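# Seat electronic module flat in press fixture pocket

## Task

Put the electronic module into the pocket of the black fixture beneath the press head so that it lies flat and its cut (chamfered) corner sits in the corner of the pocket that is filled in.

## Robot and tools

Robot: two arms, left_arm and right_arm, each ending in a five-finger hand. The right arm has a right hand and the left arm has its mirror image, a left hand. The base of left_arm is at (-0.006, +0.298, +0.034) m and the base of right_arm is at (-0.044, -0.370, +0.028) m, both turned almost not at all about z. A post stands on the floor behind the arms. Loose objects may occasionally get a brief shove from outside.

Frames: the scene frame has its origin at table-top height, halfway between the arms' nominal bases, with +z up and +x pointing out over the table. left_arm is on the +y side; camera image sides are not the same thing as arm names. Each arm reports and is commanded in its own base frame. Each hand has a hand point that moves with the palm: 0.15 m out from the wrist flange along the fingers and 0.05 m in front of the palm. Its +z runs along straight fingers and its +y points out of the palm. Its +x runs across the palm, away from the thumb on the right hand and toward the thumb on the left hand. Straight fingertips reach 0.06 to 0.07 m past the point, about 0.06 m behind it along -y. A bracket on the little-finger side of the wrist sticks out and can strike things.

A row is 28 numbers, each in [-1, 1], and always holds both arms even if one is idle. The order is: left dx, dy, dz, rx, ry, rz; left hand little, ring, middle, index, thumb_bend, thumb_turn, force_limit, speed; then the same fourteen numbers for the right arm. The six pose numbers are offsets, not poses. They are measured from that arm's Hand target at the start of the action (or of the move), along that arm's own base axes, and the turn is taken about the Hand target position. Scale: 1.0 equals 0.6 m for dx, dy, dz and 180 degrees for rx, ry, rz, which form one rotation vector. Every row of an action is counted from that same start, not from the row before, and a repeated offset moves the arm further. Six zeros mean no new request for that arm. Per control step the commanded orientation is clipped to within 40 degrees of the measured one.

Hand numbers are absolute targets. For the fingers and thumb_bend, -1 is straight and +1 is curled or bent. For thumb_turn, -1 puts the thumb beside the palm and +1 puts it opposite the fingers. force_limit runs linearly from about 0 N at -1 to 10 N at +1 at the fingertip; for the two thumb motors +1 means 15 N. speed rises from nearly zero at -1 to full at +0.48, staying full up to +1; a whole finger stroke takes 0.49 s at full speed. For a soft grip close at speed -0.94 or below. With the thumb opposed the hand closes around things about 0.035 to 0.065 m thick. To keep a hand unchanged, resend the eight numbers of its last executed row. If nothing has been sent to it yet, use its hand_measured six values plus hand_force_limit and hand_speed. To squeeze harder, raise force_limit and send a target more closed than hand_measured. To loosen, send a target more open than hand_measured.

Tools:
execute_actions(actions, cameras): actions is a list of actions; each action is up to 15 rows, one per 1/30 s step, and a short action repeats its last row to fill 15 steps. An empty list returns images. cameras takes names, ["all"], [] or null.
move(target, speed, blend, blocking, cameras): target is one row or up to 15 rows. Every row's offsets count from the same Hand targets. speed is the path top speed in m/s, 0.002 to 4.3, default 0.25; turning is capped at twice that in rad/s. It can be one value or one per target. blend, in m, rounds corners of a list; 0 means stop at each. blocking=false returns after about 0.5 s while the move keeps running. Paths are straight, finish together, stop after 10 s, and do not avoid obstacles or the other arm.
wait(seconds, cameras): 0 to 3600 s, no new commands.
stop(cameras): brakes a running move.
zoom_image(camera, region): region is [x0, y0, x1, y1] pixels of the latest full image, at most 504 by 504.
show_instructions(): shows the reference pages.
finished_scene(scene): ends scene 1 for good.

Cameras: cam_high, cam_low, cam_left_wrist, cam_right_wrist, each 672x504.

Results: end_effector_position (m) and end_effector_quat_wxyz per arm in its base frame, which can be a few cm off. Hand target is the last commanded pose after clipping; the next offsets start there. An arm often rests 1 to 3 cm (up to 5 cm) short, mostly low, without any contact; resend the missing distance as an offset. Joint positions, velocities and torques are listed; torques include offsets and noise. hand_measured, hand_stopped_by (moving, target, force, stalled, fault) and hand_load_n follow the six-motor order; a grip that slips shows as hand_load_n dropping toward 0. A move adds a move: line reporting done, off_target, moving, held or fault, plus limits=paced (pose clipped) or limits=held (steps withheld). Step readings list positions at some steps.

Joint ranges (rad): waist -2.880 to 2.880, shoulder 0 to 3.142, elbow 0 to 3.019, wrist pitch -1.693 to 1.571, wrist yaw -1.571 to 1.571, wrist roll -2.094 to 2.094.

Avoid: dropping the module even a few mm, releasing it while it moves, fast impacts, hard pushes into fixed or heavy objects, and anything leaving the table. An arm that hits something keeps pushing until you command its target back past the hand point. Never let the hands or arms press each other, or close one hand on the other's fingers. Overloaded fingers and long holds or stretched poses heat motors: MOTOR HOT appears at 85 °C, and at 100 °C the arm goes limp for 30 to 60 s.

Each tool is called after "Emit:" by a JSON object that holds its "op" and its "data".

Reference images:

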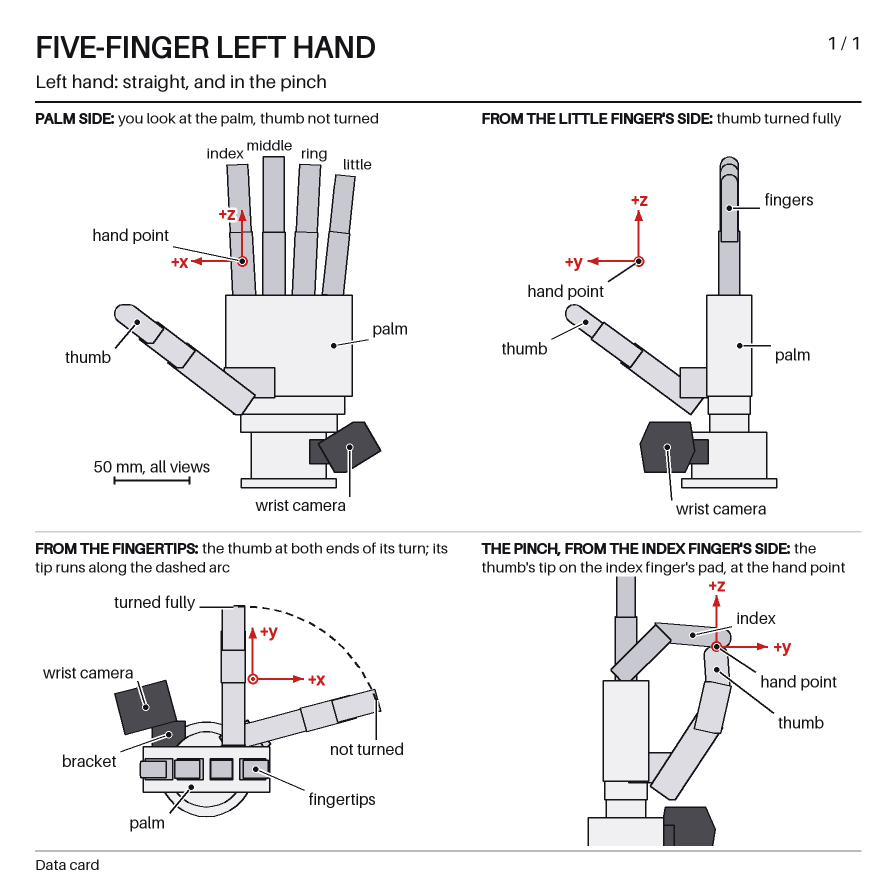

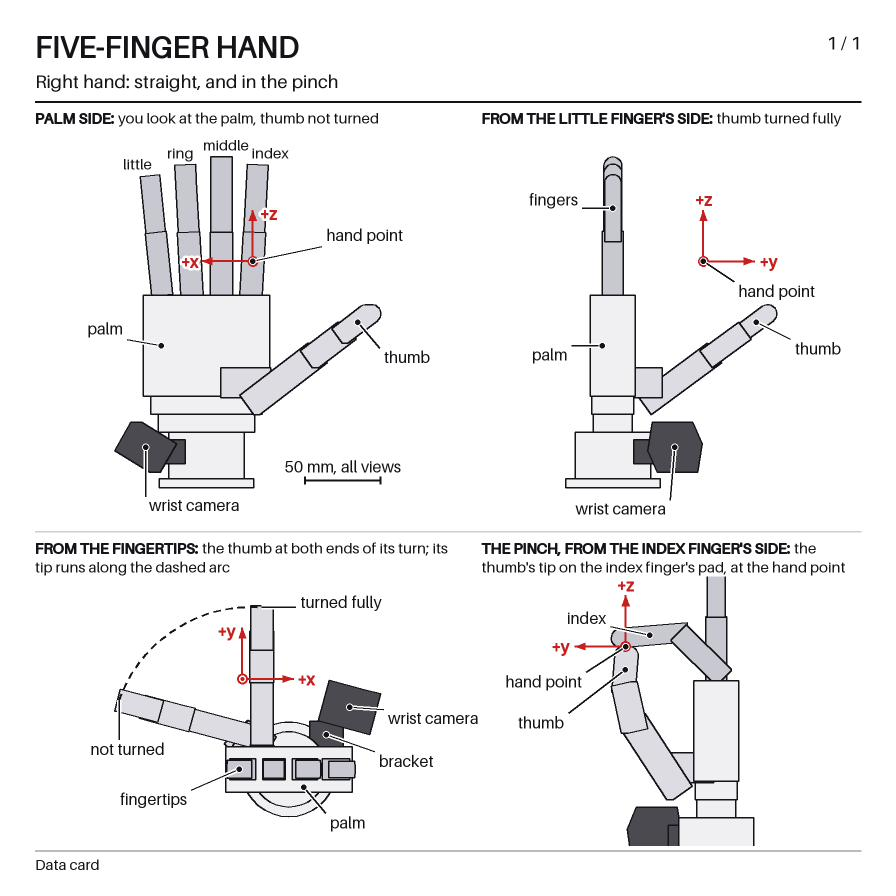

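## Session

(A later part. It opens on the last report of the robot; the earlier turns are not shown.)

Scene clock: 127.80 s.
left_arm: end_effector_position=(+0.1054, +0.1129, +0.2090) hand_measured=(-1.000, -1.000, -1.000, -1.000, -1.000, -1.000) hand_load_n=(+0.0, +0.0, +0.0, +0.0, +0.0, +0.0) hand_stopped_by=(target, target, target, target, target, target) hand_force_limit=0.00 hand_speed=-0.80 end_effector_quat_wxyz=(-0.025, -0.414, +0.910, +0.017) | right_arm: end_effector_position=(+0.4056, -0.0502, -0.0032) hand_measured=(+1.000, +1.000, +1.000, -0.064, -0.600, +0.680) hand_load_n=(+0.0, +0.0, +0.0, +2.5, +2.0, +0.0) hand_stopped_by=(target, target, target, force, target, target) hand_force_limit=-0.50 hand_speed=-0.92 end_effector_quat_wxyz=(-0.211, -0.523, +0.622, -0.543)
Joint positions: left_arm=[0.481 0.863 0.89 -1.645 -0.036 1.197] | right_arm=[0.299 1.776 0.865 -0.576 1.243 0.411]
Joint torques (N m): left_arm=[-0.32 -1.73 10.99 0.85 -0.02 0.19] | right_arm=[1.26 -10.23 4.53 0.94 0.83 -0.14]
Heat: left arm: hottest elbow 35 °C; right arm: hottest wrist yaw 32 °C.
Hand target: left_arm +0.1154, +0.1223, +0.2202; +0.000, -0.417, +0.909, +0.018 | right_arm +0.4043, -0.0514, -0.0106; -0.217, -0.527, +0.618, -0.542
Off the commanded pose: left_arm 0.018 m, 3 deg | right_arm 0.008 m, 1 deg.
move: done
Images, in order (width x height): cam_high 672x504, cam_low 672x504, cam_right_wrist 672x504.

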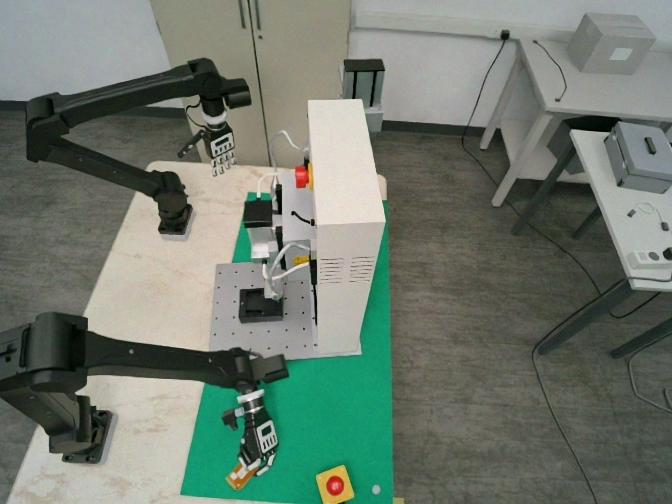

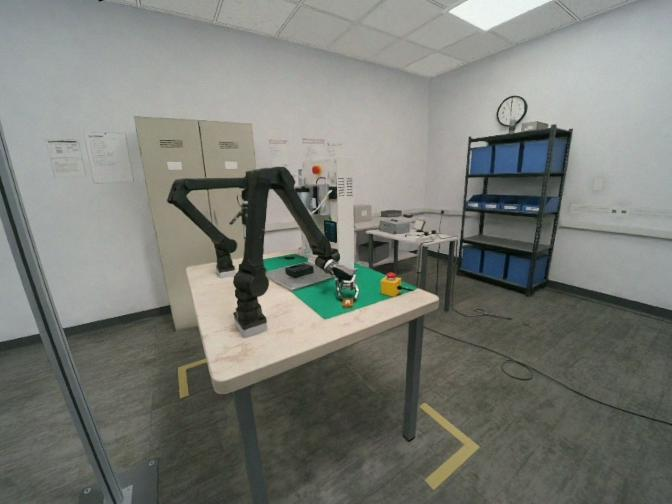

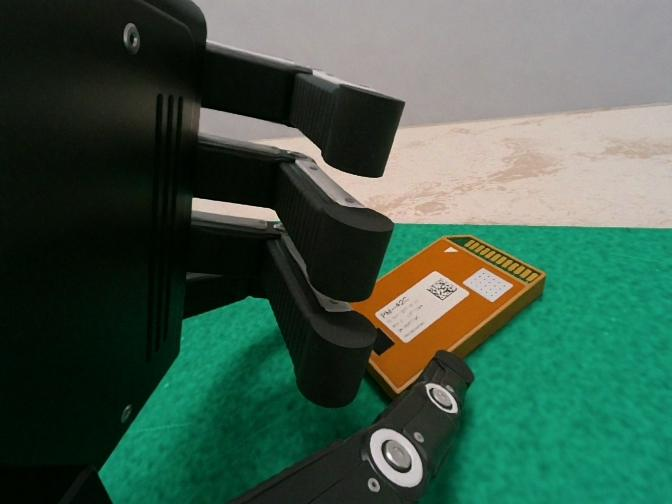

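Emit:
{"op": "move", "data": {"target": [[0,0,0,0,0,0,-1,-1,-1,-1,-1,-1,0,-0.8,0,0,0.01,0,0,0,1,1,1,0.06,-0.6,0.68,-0.15,-0.92],[0,0,0,0,0,0,-1,-1,-1,-1,-1,-1,0,-0.8,0,0,0.06,0,0,0,1,1,1,0.06,-0.6,0.68,-0.15,-0.92]], "speed": 0.03, "cameras": ["cam_right_wrist", "cam_low", "cam_high"]}}

Emit:
{"op": "zoom_image", "data": {"camera": "cam_low", "region": [325, 262, 365, 302]}}

Emit:
{"op": "zoom_image", "data": {"camera": "cam_right_wrist", "region": [320, 230, 560, 430]}}

Scene clock: 130.40 s.
left_arm: end_effector_position=(+0.1054, +0.1129, +0.2090) hand_measured=(-1.000, -1.000, -1.000, -1.000, -1.000, -1.000) hand_load_n=(+0.0, +0.0, +0.0, +0.0, +0.0, +0.0) hand_stopped_by=(target, target, target, target, target, target) hand_force_limit=0.00 hand_speed=-0.80 end_effector_quat_wxyz=(-0.025, -0.414, +0.910, +0.017) | right_arm: end_effector_position=(+0.3980, -0.0526, +0.0138) hand_measured=(+1.000, +1.000, +1.000, -0.044, -0.602, +0.680) hand_load_n=(+0.0, +0.0, +0.0, +5.0, +4.0, +0.0) hand_stopped_by=(target, target, target, force, target, target) hand_force_limit=-0.15 hand_speed=-0.92 end_effector_quat_wxyz=(-0.222, -0.529, +0.617, -0.539)
Joint positions: left_arm=[0.481 0.863 0.89 -1.645 -0.036 1.197] | right_arm=[0.299 1.733 0.865 -0.646 1.243 0.411]
Joint torques (N m): left_arm=[-0.32 -1.73 10.99 0.85 -0.02 0.19] | right_arm=[1.14 -12.81 6 -0.25 0.84 -0.17]
Heat: left arm: hottest elbow 35 °C; right arm: hottest wrist yaw 32 °C.
Hand target: left_arm +0.1154, +0.1223, +0.2202; +0.000, -0.417, +0.909, +0.018 | right_arm +0.4043, -0.0514, +0.0254; -0.217, -0.527, +0.618, -0.542
Off the commanded pose: left_arm 0.018 m, 3 deg | right_arm 0.013 m, 1 deg.
move: off_target (right_arm)
Images, in order (width x height): cam_high 672x504, cam_low 672x504, cam_right_wrist 672x504.

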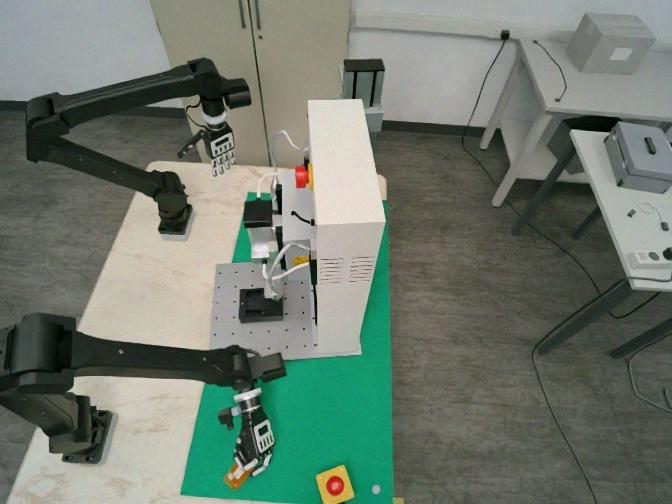

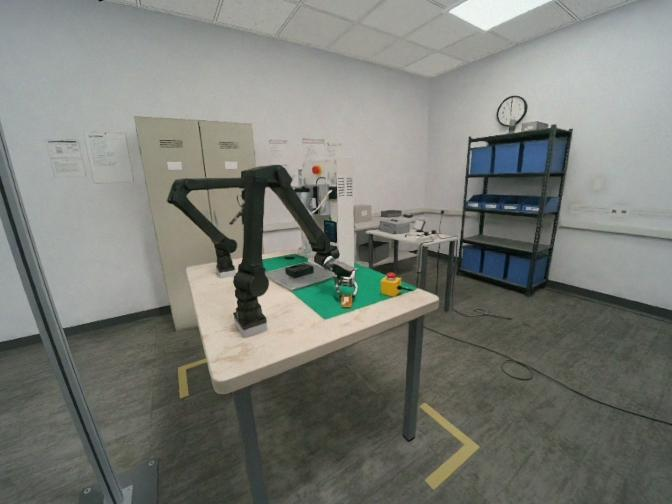

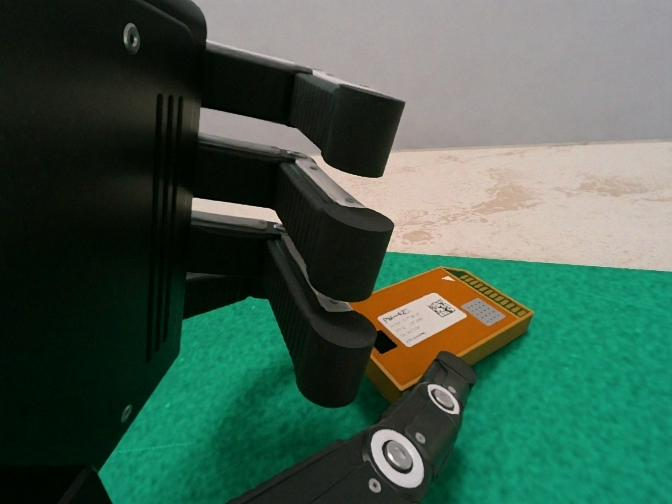

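Scaled by 12.600 from the camera's image (finer frame: 960x720).

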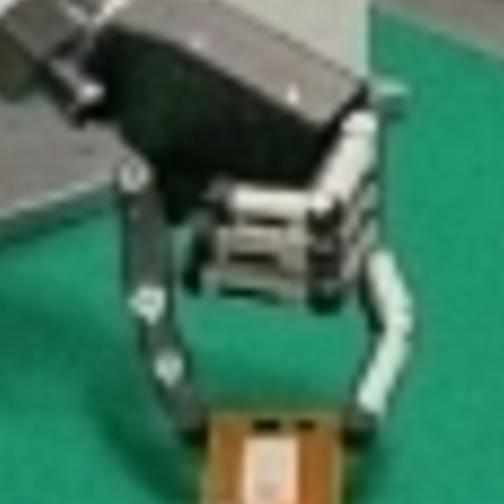

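Scaled by 2.100 from the camera's image (finer frame: 960x720).

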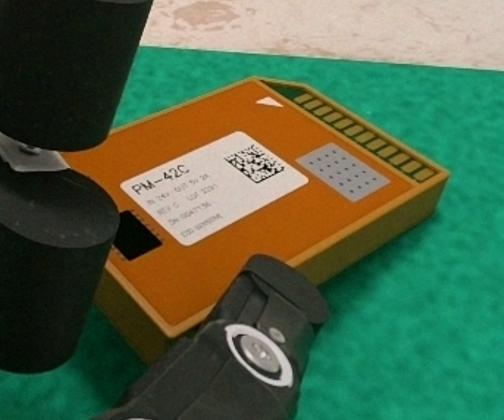

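Emit:
{"op": "move", "data": {"target": [[0,0,0,0,0,0,-1,-1,-1,-1,-1,-1,0,-0.8,0,0,-0.056,0,0,0,1,1,1,0.06,-0.6,0.68,-0.15,-0.92],[0,0,0,0,0,0,-1,-1,-1,-1,-1,-1,0,-0.8,0,0,-0.056,0,0,0,1,1,1,0.12,-0.6,0.68,0.35,-0.92]], "speed": 0.03, "cameras": ["cam_right_wrist", "cam_low"]}}

Emit:
{"op": "zoom_image", "data": {"camera": "cam_right_wrist", "region": [320, 230, 560, 430]}}

Scene clock: 133.20 s.
left_arm: end_effector_position=(+0.1054, +0.1129, +0.2090) hand_measured=(-1.000, -1.000, -1.000, -1.000, -1.000, -1.000) hand_load_n=(+0.0, +0.0, +0.0, +0.0, +0.0, +0.0) hand_stopped_by=(target, target, target, target, target, target) hand_force_limit=0.00 hand_speed=-0.80 end_effector_quat_wxyz=(-0.025, -0.414, +0.910, +0.017) | right_arm: end_effector_position=(+0.4044, -0.0506, -0.0024) hand_measured=(+1.000, +1.000, +1.000, -0.024, -0.602, +0.680) hand_load_n=(+0.0, +0.0, +0.0, +7.0, +5.5, -0.5) hand_stopped_by=(target, target, target, force, target, target) hand_force_limit=0.35 hand_speed=-0.92 end_effector_quat_wxyz=(-0.214, -0.524, +0.621, -0.542)
Joint positions: left_arm=[0.481 0.863 0.89 -1.645 -0.036 1.197] | right_arm=[0.299 1.774 0.865 -0.583 1.243 0.411]
Joint torques (N m): left_arm=[-0.26 -1.73 10.99 0.85 -0.02 0.19] | right_arm=[1.14 -10.4 4.59 0.98 0.82 -0.14]
Heat: left arm: hottest elbow 35 °C; right arm: hottest wrist yaw 32 °C.
Hand target: left_arm +0.1154, +0.1223, +0.2202; +0.000, -0.417, +0.909, +0.018 | right_arm +0.4043, -0.0514, -0.0082; -0.217, -0.527, +0.618, -0.542
Off the commanded pose: left_arm 0.018 m, 3 deg | right_arm 0.006 m, 1 deg.
move: done
Images, in order (width x height): cam_low 672x504, cam_right_wrist 672x504.

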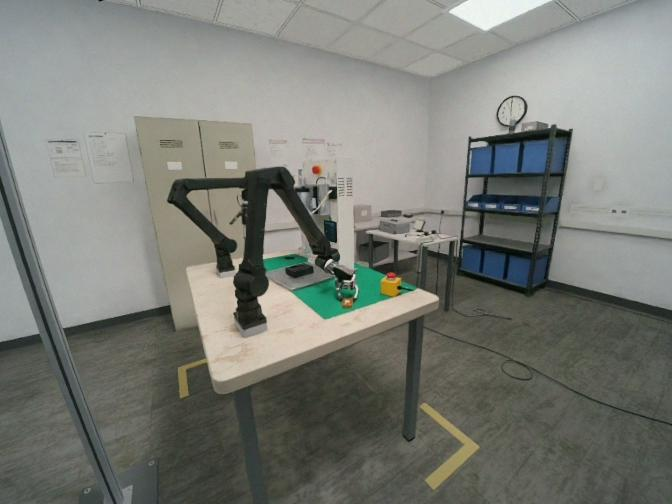

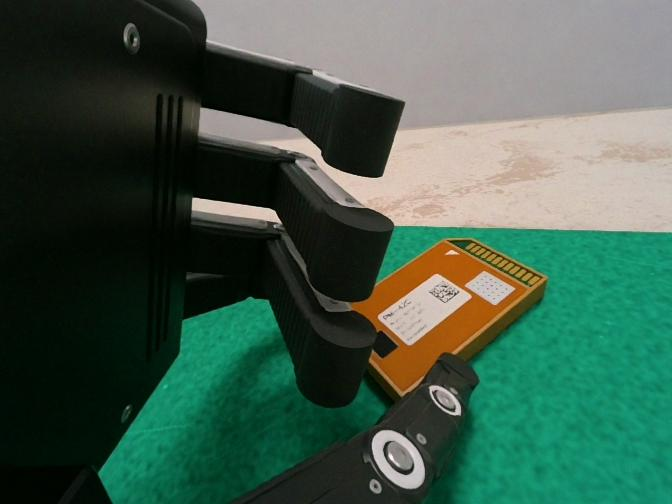

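Scaled by 2.100 from the camera's image (finer frame: 960x720).

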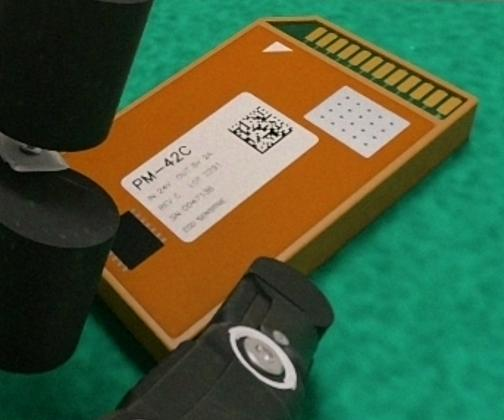

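Emit:
{"op": "move", "data": {"target": [0,0,0,0,0,0,-1,-1,-1,-1,-1,-1,0,-0.8,0,0,0.10,0,0,0,1,1,1,0.12,-0.6,0.68,0.35,-0.92], "speed": 0.04, "cameras": ["cam_right_wrist", "cam_low", "cam_high"]}}

Emit:
{"op": "zoom_image", "data": {"camera": "cam_right_wrist", "region": [320, 230, 560, 430]}}

Emit:
{"op": "zoom_image", "data": {"camera": "cam_low", "region": [320, 250, 380, 310]}}

Scene clock: 135.47 s.
left_arm: end_effector_position=(+0.1054, +0.1129, +0.2090) hand_measured=(-1.000, -1.000, -1.000, -1.000, -1.000, -1.000) hand_load_n=(+0.0, +0.0, +0.0, +0.0, +0.0, +0.0) hand_stopped_by=(target, target, target, target, target, target) hand_force_limit=0.00 hand_speed=-0.80 end_effector_quat_wxyz=(-0.025, -0.414, +0.910, +0.017) | right_arm: end_effector_position=(+0.3904, -0.0549, +0.0361) hand_measured=(+1.000, +1.000, +1.000, -0.024, -0.602, +0.680) hand_load_n=(+0.0, +0.0, +0.0, +7.0, +6.0, -0.5) hand_stopped_by=(target, target, target, force, target, target) hand_force_limit=0.35 hand_speed=-0.92 end_effector_quat_wxyz=(-0.228, -0.533, +0.614, -0.536)
Joint positions: left_arm=[0.481 0.863 0.89 -1.645 -0.036 1.197] | right_arm=[0.299 1.675 0.865 -0.721 1.243 0.411]
Joint torques (N m): left_arm=[-0.26 -1.73 10.99 0.84 -0.02 0.2] | right_arm=[1.26 -12.22 7.61 -0.25 0.83 -0.17]
Heat: left arm: hottest elbow 35 °C; right arm: hottest wrist yaw 32 °C.
Hand target: left_arm +0.1154, +0.1223, +0.2202; +0.000, -0.417, +0.909, +0.018 | right_arm +0.4043, -0.0514, +0.0518; -0.217, -0.527, +0.618, -0.542
Off the commanded pose: left_arm 0.018 m, 3 deg | right_arm 0.021 m, 2 deg.
move: off_target (right_arm)
Images, in order (width x height): cam_high 672x504, cam_low 672x504, cam_right_wrist 672x504.

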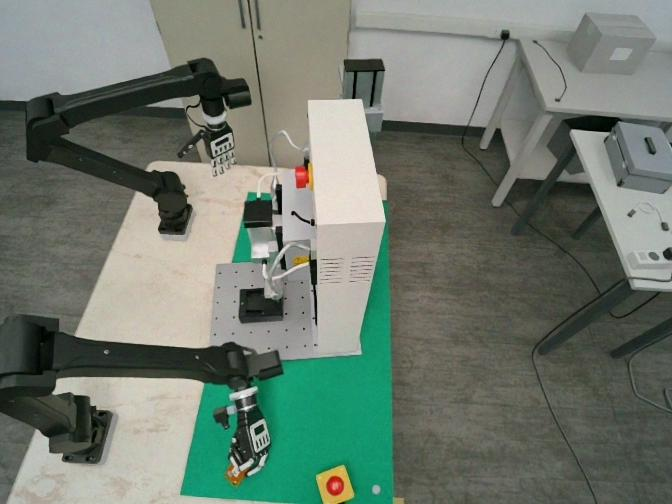

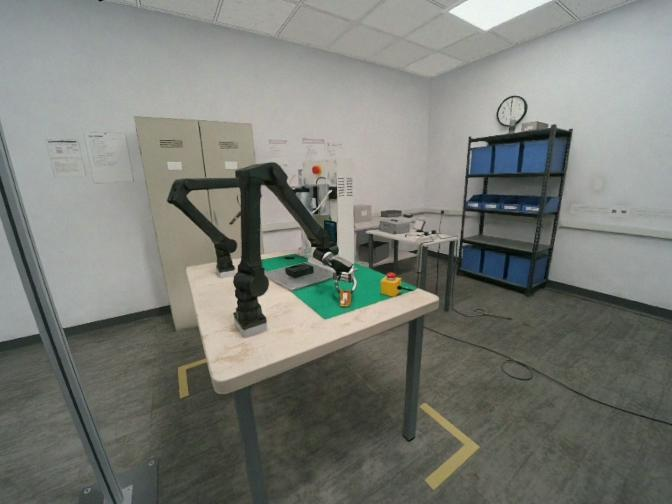

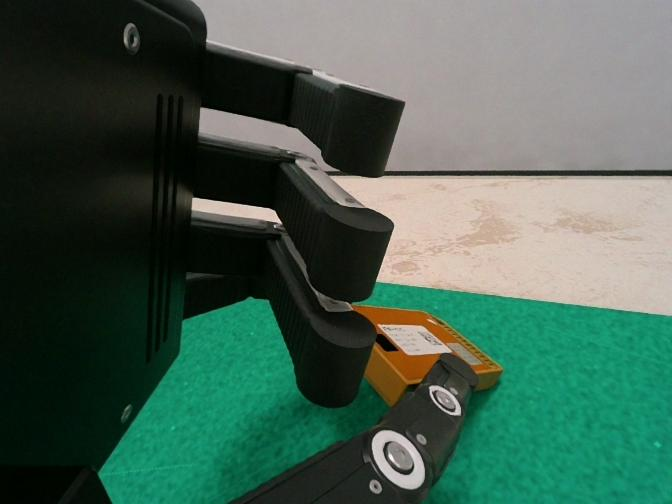

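Scaled by 2.100 from the camera's image (finer frame: 960x720).

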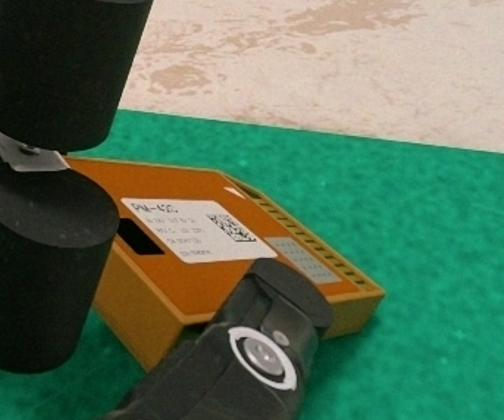

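Scaled by 8.400 from the camera's image (finer frame: 960x720).

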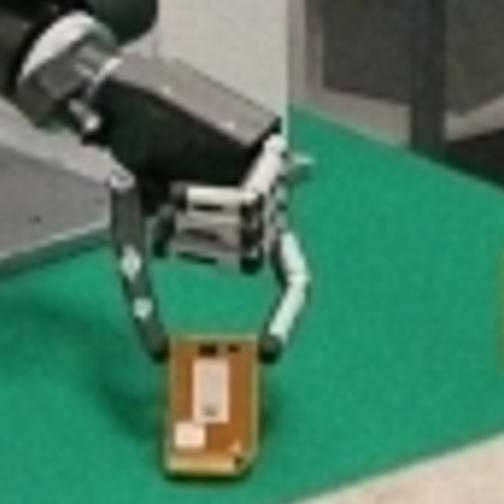

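Emit:
{"op": "move", "data": {"target": [[0,0,0,0,0,0,-1,-1,-1,-1,-1,-1,0,-0.8,-0.03,0.03,0.2,0,0,0,1,1,1,0.12,-0.6,0.68,0.35,-0.92],[0,0,0,0,0,0,-1,-1,-1,-1,-1,-1,0,-0.8,-0.15,0.25,0.2,0,0,0.35,1,1,1,0.12,-0.6,0.68,0.35,-0.92]], "speed": 0.2, "blend": 0.03, "cameras": ["cam_right_wrist", "cam_low", "cam_high"]}}

Scene clock: 141.50 s.
left_arm: end_effector_position=(+0.1054, +0.1129, +0.2090) hand_measured=(-1.000, -1.000, -1.000, -1.000, -1.000, -1.000) hand_load_n=(+0.0, +0.0, +0.0, +0.0, +0.0, +0.0) hand_stopped_by=(target, target, target, target, target, target) hand_force_limit=0.00 hand_speed=-0.80 end_effector_quat_wxyz=(-0.025, -0.414, +0.910, +0.017) | right_arm: end_effector_position=(+0.3153, +0.0937, +0.1687) hand_measured=(+1.000, +1.000, +1.000, -0.024, -0.602, +0.680) hand_load_n=(+0.0, +0.5, +0.0, +7.0, +6.0, +0.0) hand_stopped_by=(target, target, target, force, target, target) hand_force_limit=0.35 hand_speed=-0.92 end_effector_quat_wxyz=(-0.087, +0.775, -0.260, +0.569)
Joint positions: left_arm=[0.481 0.863 0.89 -1.645 -0.036 1.197] | right_arm=[0.788 0.783 0.462 -0.237 0.88 -0.647]
Joint torques (N m): left_arm=[-0.26 -1.67 10.99 0.84 -0.02 0.2] | right_arm=[2.43 -2.37 7.8 2.59 0.27 -0.19]
Heat: left arm: hottest elbow 35 °C; right arm: hottest wrist yaw 32 °C.
Hand target: left_arm +0.1154, +0.1223, +0.2202; +0.000, -0.417, +0.909, +0.018 | right_arm +0.3143, +0.0986, +0.1718; -0.098, +0.772, -0.251, +0.575
Off the commanded pose: left_arm 0.018 m, 3 deg | right_arm 0.006 m, 2 deg.
move: done
Images, in order (width x height): cam_high 672x504, cam_low 672x504, cam_right_wrist 672x504.

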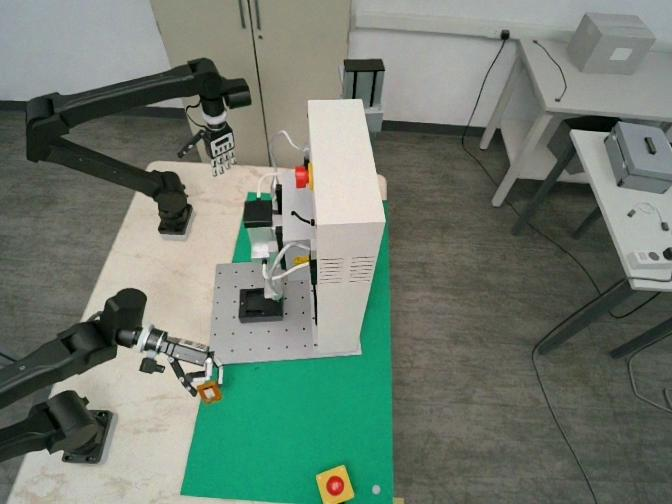

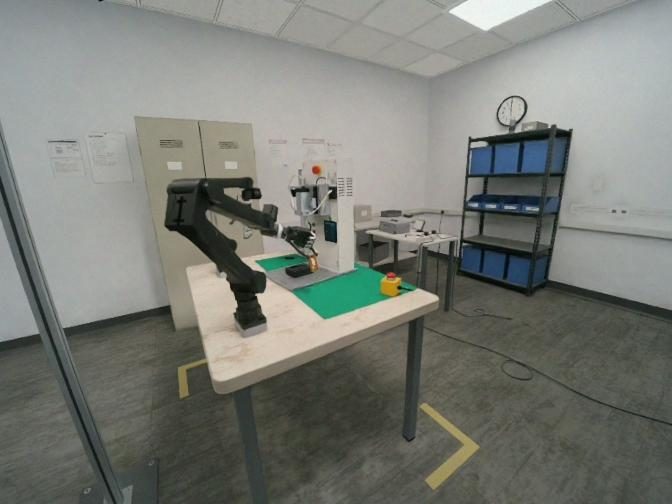

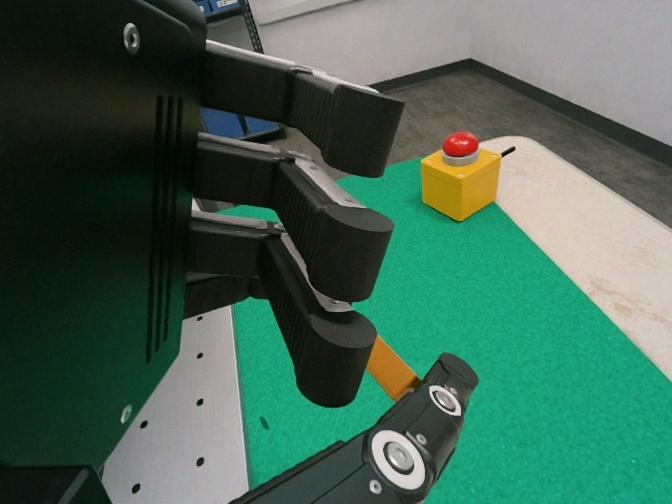

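Emit:
{"op": "zoom_image", "data": {"camera": "cam_low", "region": [270, 215, 350, 295]}}

Emit:
{"op": "zoom_image", "data": {"camera": "cam_high", "region": [150, 320, 250, 420]}}

Scaled by 6.300 from the camera's image (finer frame: 960x720).

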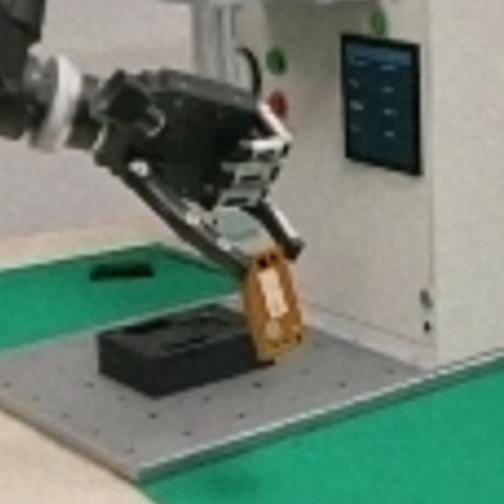

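Scaled by 5.040 from the camera's image (finer frame: 960x720).

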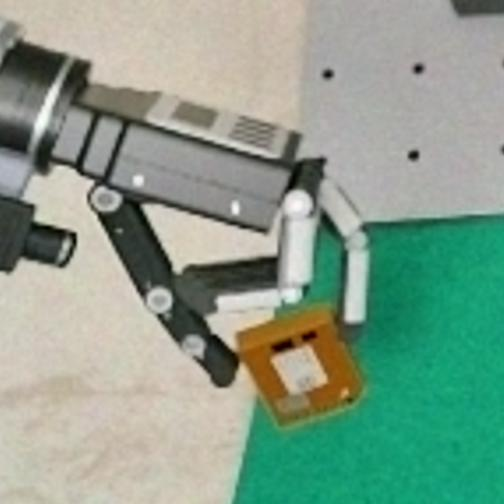

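Emit:
{"op": "move", "data": {"target": [0,0,0,0,0,0,-1,-1,-1,-1,-1,-1,0,-0.8,0.004,0.3,0,0,0,0.411,1,1,1,0.12,-0.6,0.68,0.35,-0.92], "speed": 0.15, "cameras": ["cam_right_wrist", "cam_low", "cam_high"]}}

Emit:
{"op": "zoom_image", "data": {"camera": "cam_high", "region": [150, 270, 300, 400]}}

Emit:
{"op": "zoom_image", "data": {"camera": "cam_low", "region": [250, 200, 370, 300]}}

Scene clock: 147.47 s.
left_arm: end_effector_position=(+0.1054, +0.1129, +0.2090) hand_measured=(-1.000, -1.000, -1.000, -1.000, -1.000, -1.000) hand_load_n=(+0.0, +0.0, +0.0, +0.0, +0.0, +0.0) hand_stopped_by=(target, target, target, target, target, target) hand_force_limit=0.00 hand_speed=-0.80 end_effector_quat_wxyz=(-0.025, -0.414, +0.910, +0.017) | right_arm: end_effector_position=(+0.2886, +0.2662, +0.1301) hand_measured=(+1.000, +1.000, +1.000, -0.024, -0.602, +0.680) hand_load_n=(+0.0, +0.0, +0.0, +6.5, +5.5, -0.5) hand_stopped_by=(target, target, target, force, target, target) hand_force_limit=0.35 hand_speed=-0.92 end_effector_quat_wxyz=(-0.418, +0.794, +0.256, +0.360)
Joint positions: left_arm=[0.481 0.863 0.89 -1.645 -0.036 1.197] | right_arm=[0.611 0.874 0.407 0.001 -0.512 -1.265]
Joint torques (N m): left_arm=[-0.26 -1.73 10.99 0.85 -0.02 0.2] | right_arm=[0.62 -1.79 12.89 2.95 -0.41 -0.19]
Heat: left arm: hottest elbow 36 °C; right arm: hottest wrist yaw 32 °C.
Hand target: left_arm +0.1154, +0.1223, +0.2202; +0.000, -0.417, +0.909, +0.018 | right_arm +0.3167, +0.2786, +0.1718; -0.425, +0.768, +0.264, +0.400
Off the commanded pose: left_arm 0.018 m, 3 deg | right_arm 0.052 m, 6 deg.
move: off_target (right_arm)
Images, in order (width x height): cam_high 672x504, cam_low 672x504, cam_right_wrist 672x504.

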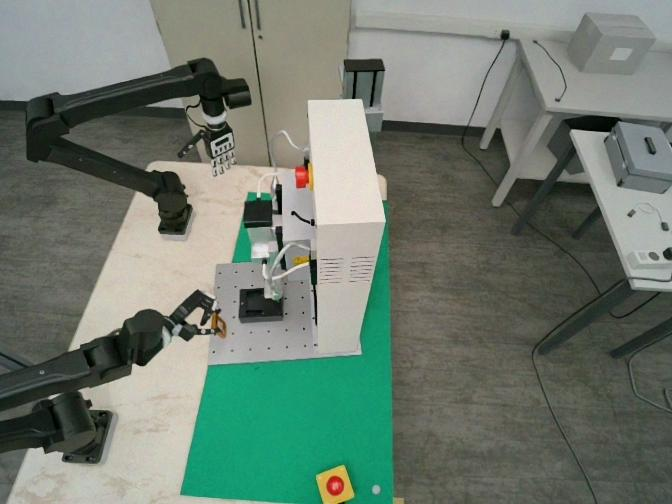

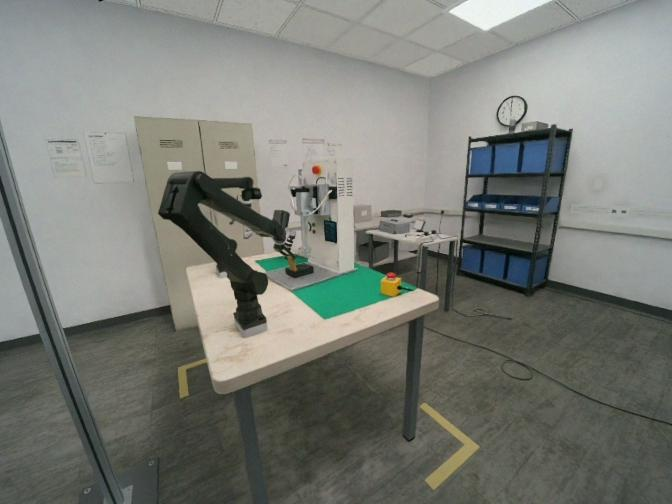

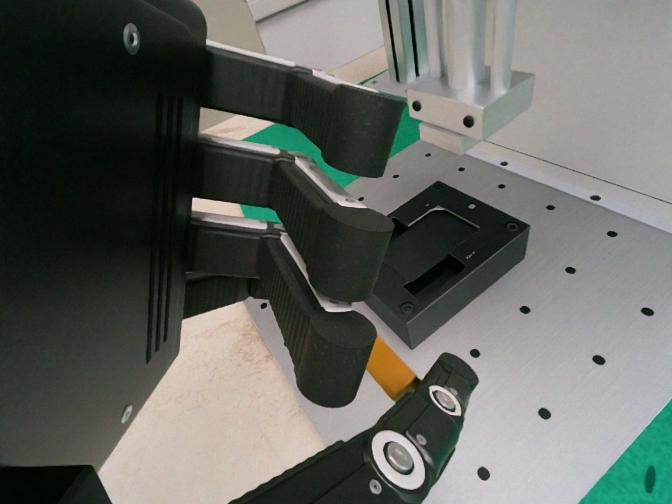

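Scaled by 3.360 from the camera's image (finer frame: 960x720).

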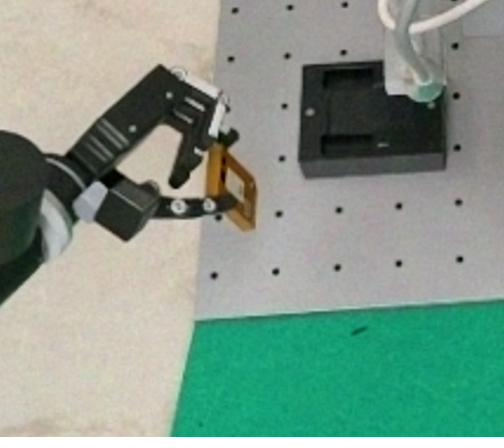

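Scaled by 4.200 from the camera's image (finer frame: 960x720).

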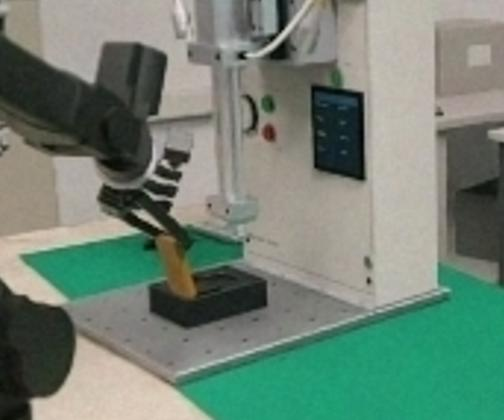

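Emit:
{"op": "zoom_image", "data": {"camera": "cam_high", "region": [195, 280, 295, 360]}}

Emit:
{"op": "zoom_image", "data": {"camera": "cam_right_wrist", "region": [340, 60, 600, 420]}}

Scaled by 5.040 from the camera's image (finer frame: 960x720).

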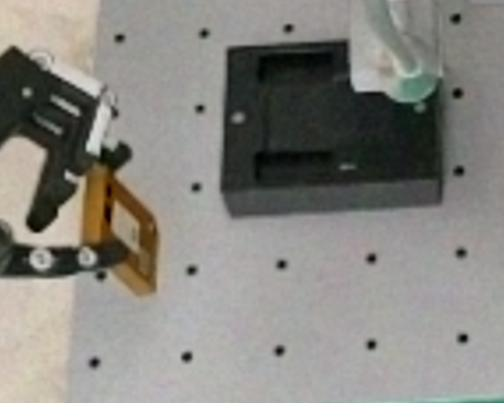

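Scaled by 1.400 from the camera's image (finer frame: 960x720).

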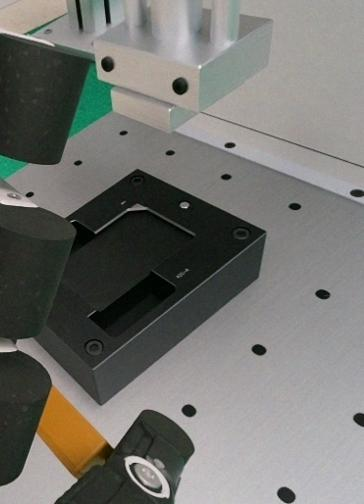

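Emit:
{"op": "move", "data": {"target": [0,0,0,0,0,0,-1,-1,-1,-1,-1,-1,0,-0.8,0.0625,0.19,0.01,0.023,-0.07,0,1,1,1,0.12,-0.6,0.68,0.35,-0.92], "speed": 0.1, "cameras": ["cam_right_wrist", "cam_low", "cam_high"]}}

Emit:
{"op": "zoom_image", "data": {"camera": "cam_high", "region": [195, 260, 295, 340]}}

Emit:
{"op": "zoom_image", "data": {"camera": "cam_low", "region": [260, 200, 350, 290]}}

Scene clock: 152.13 s.
left_arm: end_effector_position=(+0.1054, +0.1129, +0.2090) hand_measured=(-1.000, -1.000, -1.000, -1.000, -1.000, -1.000) hand_load_n=(+0.0, +0.0, +0.0, +0.0, +0.0, +0.0) hand_stopped_by=(target, target, target, target, target, target) hand_force_limit=0.00 hand_speed=-0.80 end_effector_quat_wxyz=(-0.025, -0.414, +0.910, +0.017) | right_arm: end_effector_position=(+0.3395, +0.3673, +0.1400) hand_measured=(+1.000, +1.000, +1.000, -0.024, -0.602, +0.680) hand_load_n=(+0.0, +0.0, +0.0, +7.0, +5.5, +0.0) hand_stopped_by=(target, target, target, force, target, target) hand_force_limit=0.35 hand_speed=-0.92 end_effector_quat_wxyz=(-0.407, +0.735, +0.285, +0.461)
Joint positions: left_arm=[0.481 0.863 0.89 -1.645 -0.036 1.197] | right_arm=[0.818 1.24 0.505 0.48 -0.268 -1.285]
Joint torques (N m): left_arm=[-0.32 -1.73 10.99 0.85 -0.02 0.19] | right_arm=[2.43 -5.77 11.43 3.32 0.08 -0.21]
Heat: left arm: hottest elbow 36 °C; right arm: hottest wrist yaw 32 °C.
Hand target: left_arm +0.1154, +0.1223, +0.2202; +0.000, -0.417, +0.909, +0.018 | right_arm +0.3542, +0.3926, +0.1778; -0.420, +0.704, +0.294, +0.491
Off the commanded pose: left_arm 0.018 m, 3 deg | right_arm 0.048 m, 5 deg.
move: off_target (right_arm)
Images, in order (width x height): cam_high 672x504, cam_low 672x504, cam_right_wrist 672x504.

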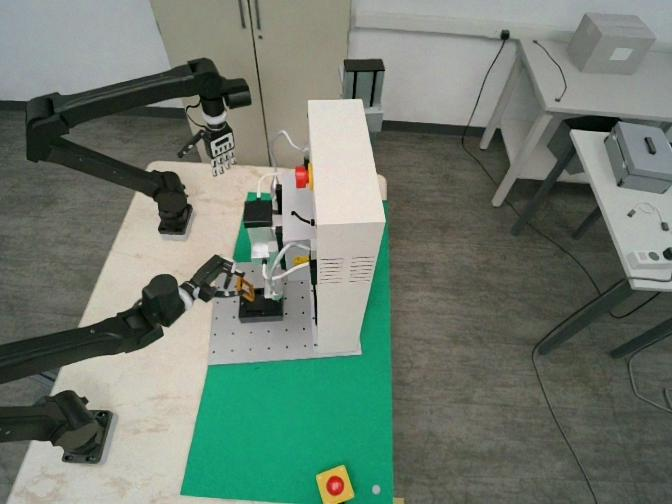

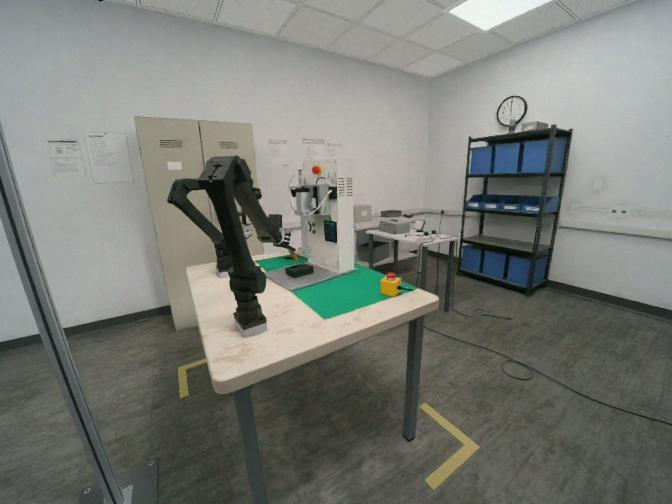

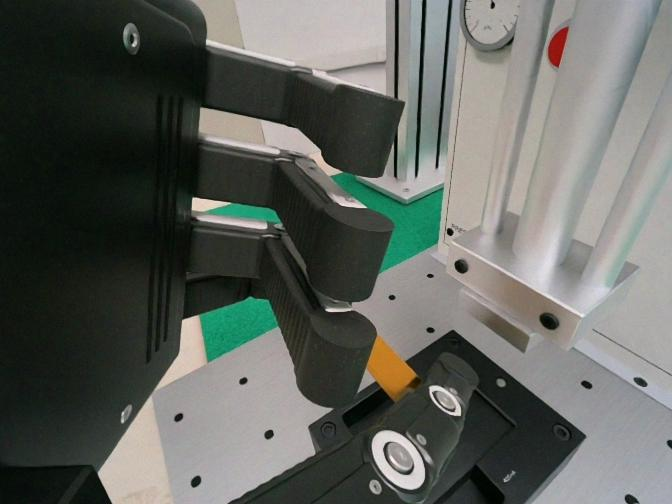

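Scaled by 5.040 from the camera's image (finer frame: 960x720).

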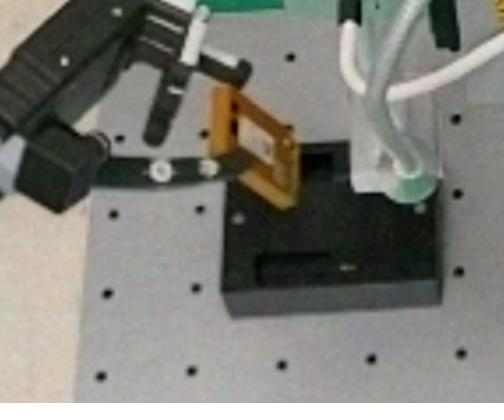

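Scaled by 5.600 from the camera's image (finer frame: 960x720).

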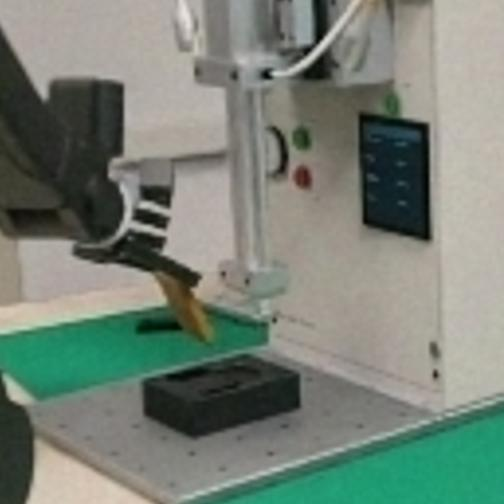

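Emit:
{"op": "zoom_image", "data": {"camera": "cam_right_wrist", "region": [290, 250, 640, 504]}}

Scaled by 1.440 from the camera's image (finer frame: 960x720).

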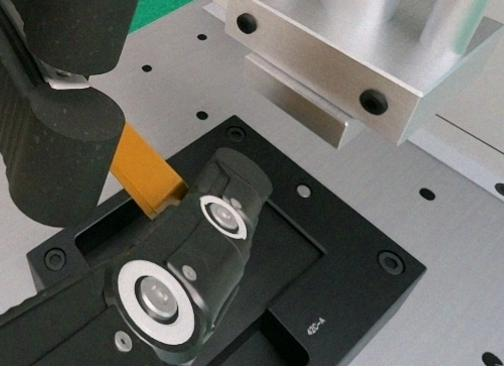

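Emit:
{"op": "zoom_image", "data": {"camera": "cam_right_wrist", "region": [350, 310, 490, 430]}}

Scaled by 3.600 from the camera's image (finer frame: 960x720).

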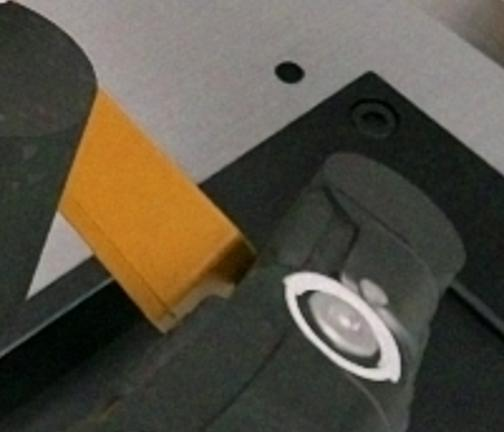

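Emit:
{"op": "move", "data": {"target": [0,0,0,0,0,0,-1,-1,-1,-1,-1,-1,0,-0.8,0,0,-0.042,0,0,0,1,1,1,0.12,-0.6,0.68,0.35,-0.92], "speed": 0.05, "cameras": ["cam_right_wrist", "cam_low", "cam_high"]}}

Emit:
{"op": "zoom_image", "data": {"camera": "cam_high", "region": [215, 270, 295, 330]}}

Emit:
{"op": "zoom_image", "data": {"camera": "cam_low", "region": [270, 230, 330, 290]}}

Scene clock: 156.00 s.
left_arm: end_effector_position=(+0.1054, +0.1129, +0.2090) hand_measured=(-1.000, -1.000, -1.000, -1.000, -1.000, -1.000) hand_load_n=(+0.0, +0.0, +0.0, +0.0, +0.0, +0.0) hand_stopped_by=(target, target, target, target, target, target) hand_force_limit=0.00 hand_speed=-0.80 end_effector_quat_wxyz=(-0.025, -0.414, +0.910, +0.017) | right_arm: end_effector_position=(+0.3475, +0.3758, +0.1302) hand_measured=(+1.000, +1.000, +1.000, -0.024, -0.602, +0.680) hand_load_n=(+0.0, +0.0, +0.0, +7.0, +5.5, +0.0) hand_stopped_by=(target, target, target, force, target, target) hand_force_limit=0.35 hand_speed=-0.92 end_effector_quat_wxyz=(-0.412, +0.727, +0.285, +0.471)
Joint positions: left_arm=[0.481 0.863 0.89 -1.645 -0.036 1.197] | right_arm=[0.818 1.314 0.505 0.581 -0.268 -1.287]
Joint torques (N m): left_arm=[-0.26 -1.67 10.99 0.85 -0.02 0.2] | right_arm=[2.37 -6.36 9.07 3.32 0.06 -0.21]
Heat: left arm: hottest elbow 36 °C; right arm: hottest elbow 32 °C.
Hand target: left_arm +0.1154, +0.1223, +0.2202; +0.000, -0.417, +0.909, +0.018 | right_arm +0.3542, +0.3926, +0.1526; -0.420, +0.704, +0.294, +0.491
Off the commanded pose: left_arm 0.018 m, 3 deg | right_arm 0.029 m, 4 deg.
move: off_target (right_arm)
Images, in order (width x height): cam_high 672x504, cam_low 672x504, cam_right_wrist 672x504.

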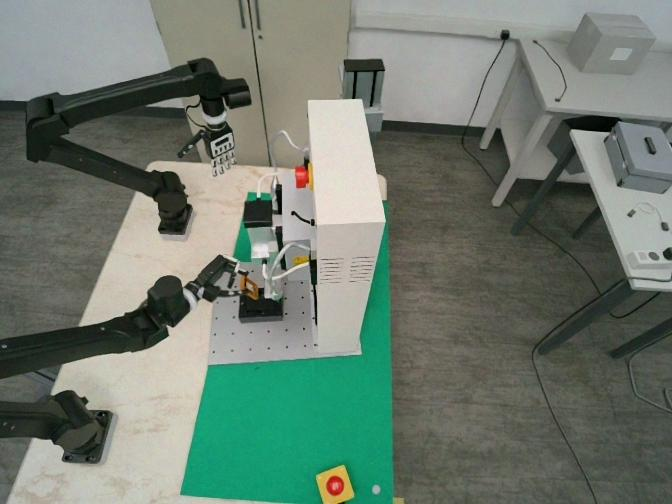

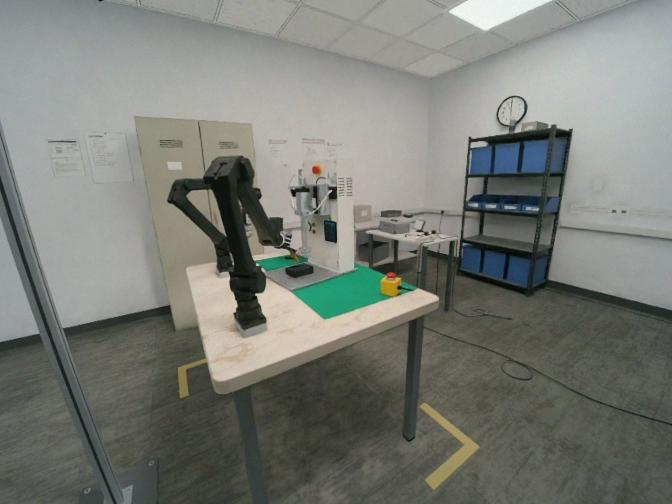

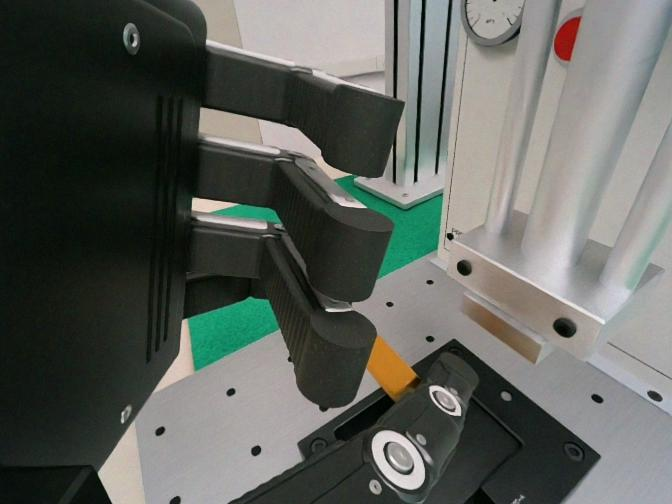

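Scaled by 6.300 from the camera's image (finer frame: 960x720).

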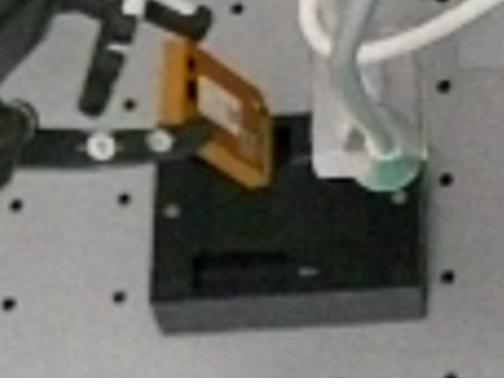

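Scaled by 8.400 from the camera's image (finer frame: 960x720).

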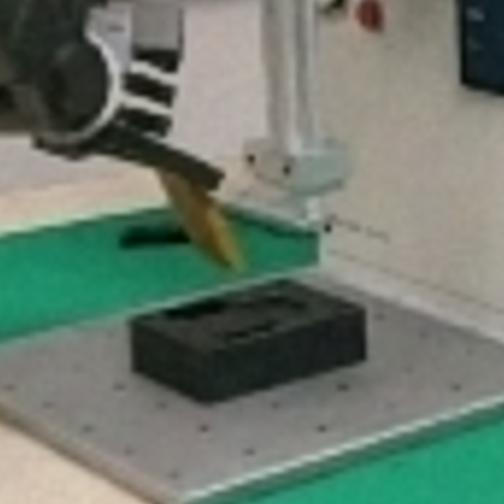

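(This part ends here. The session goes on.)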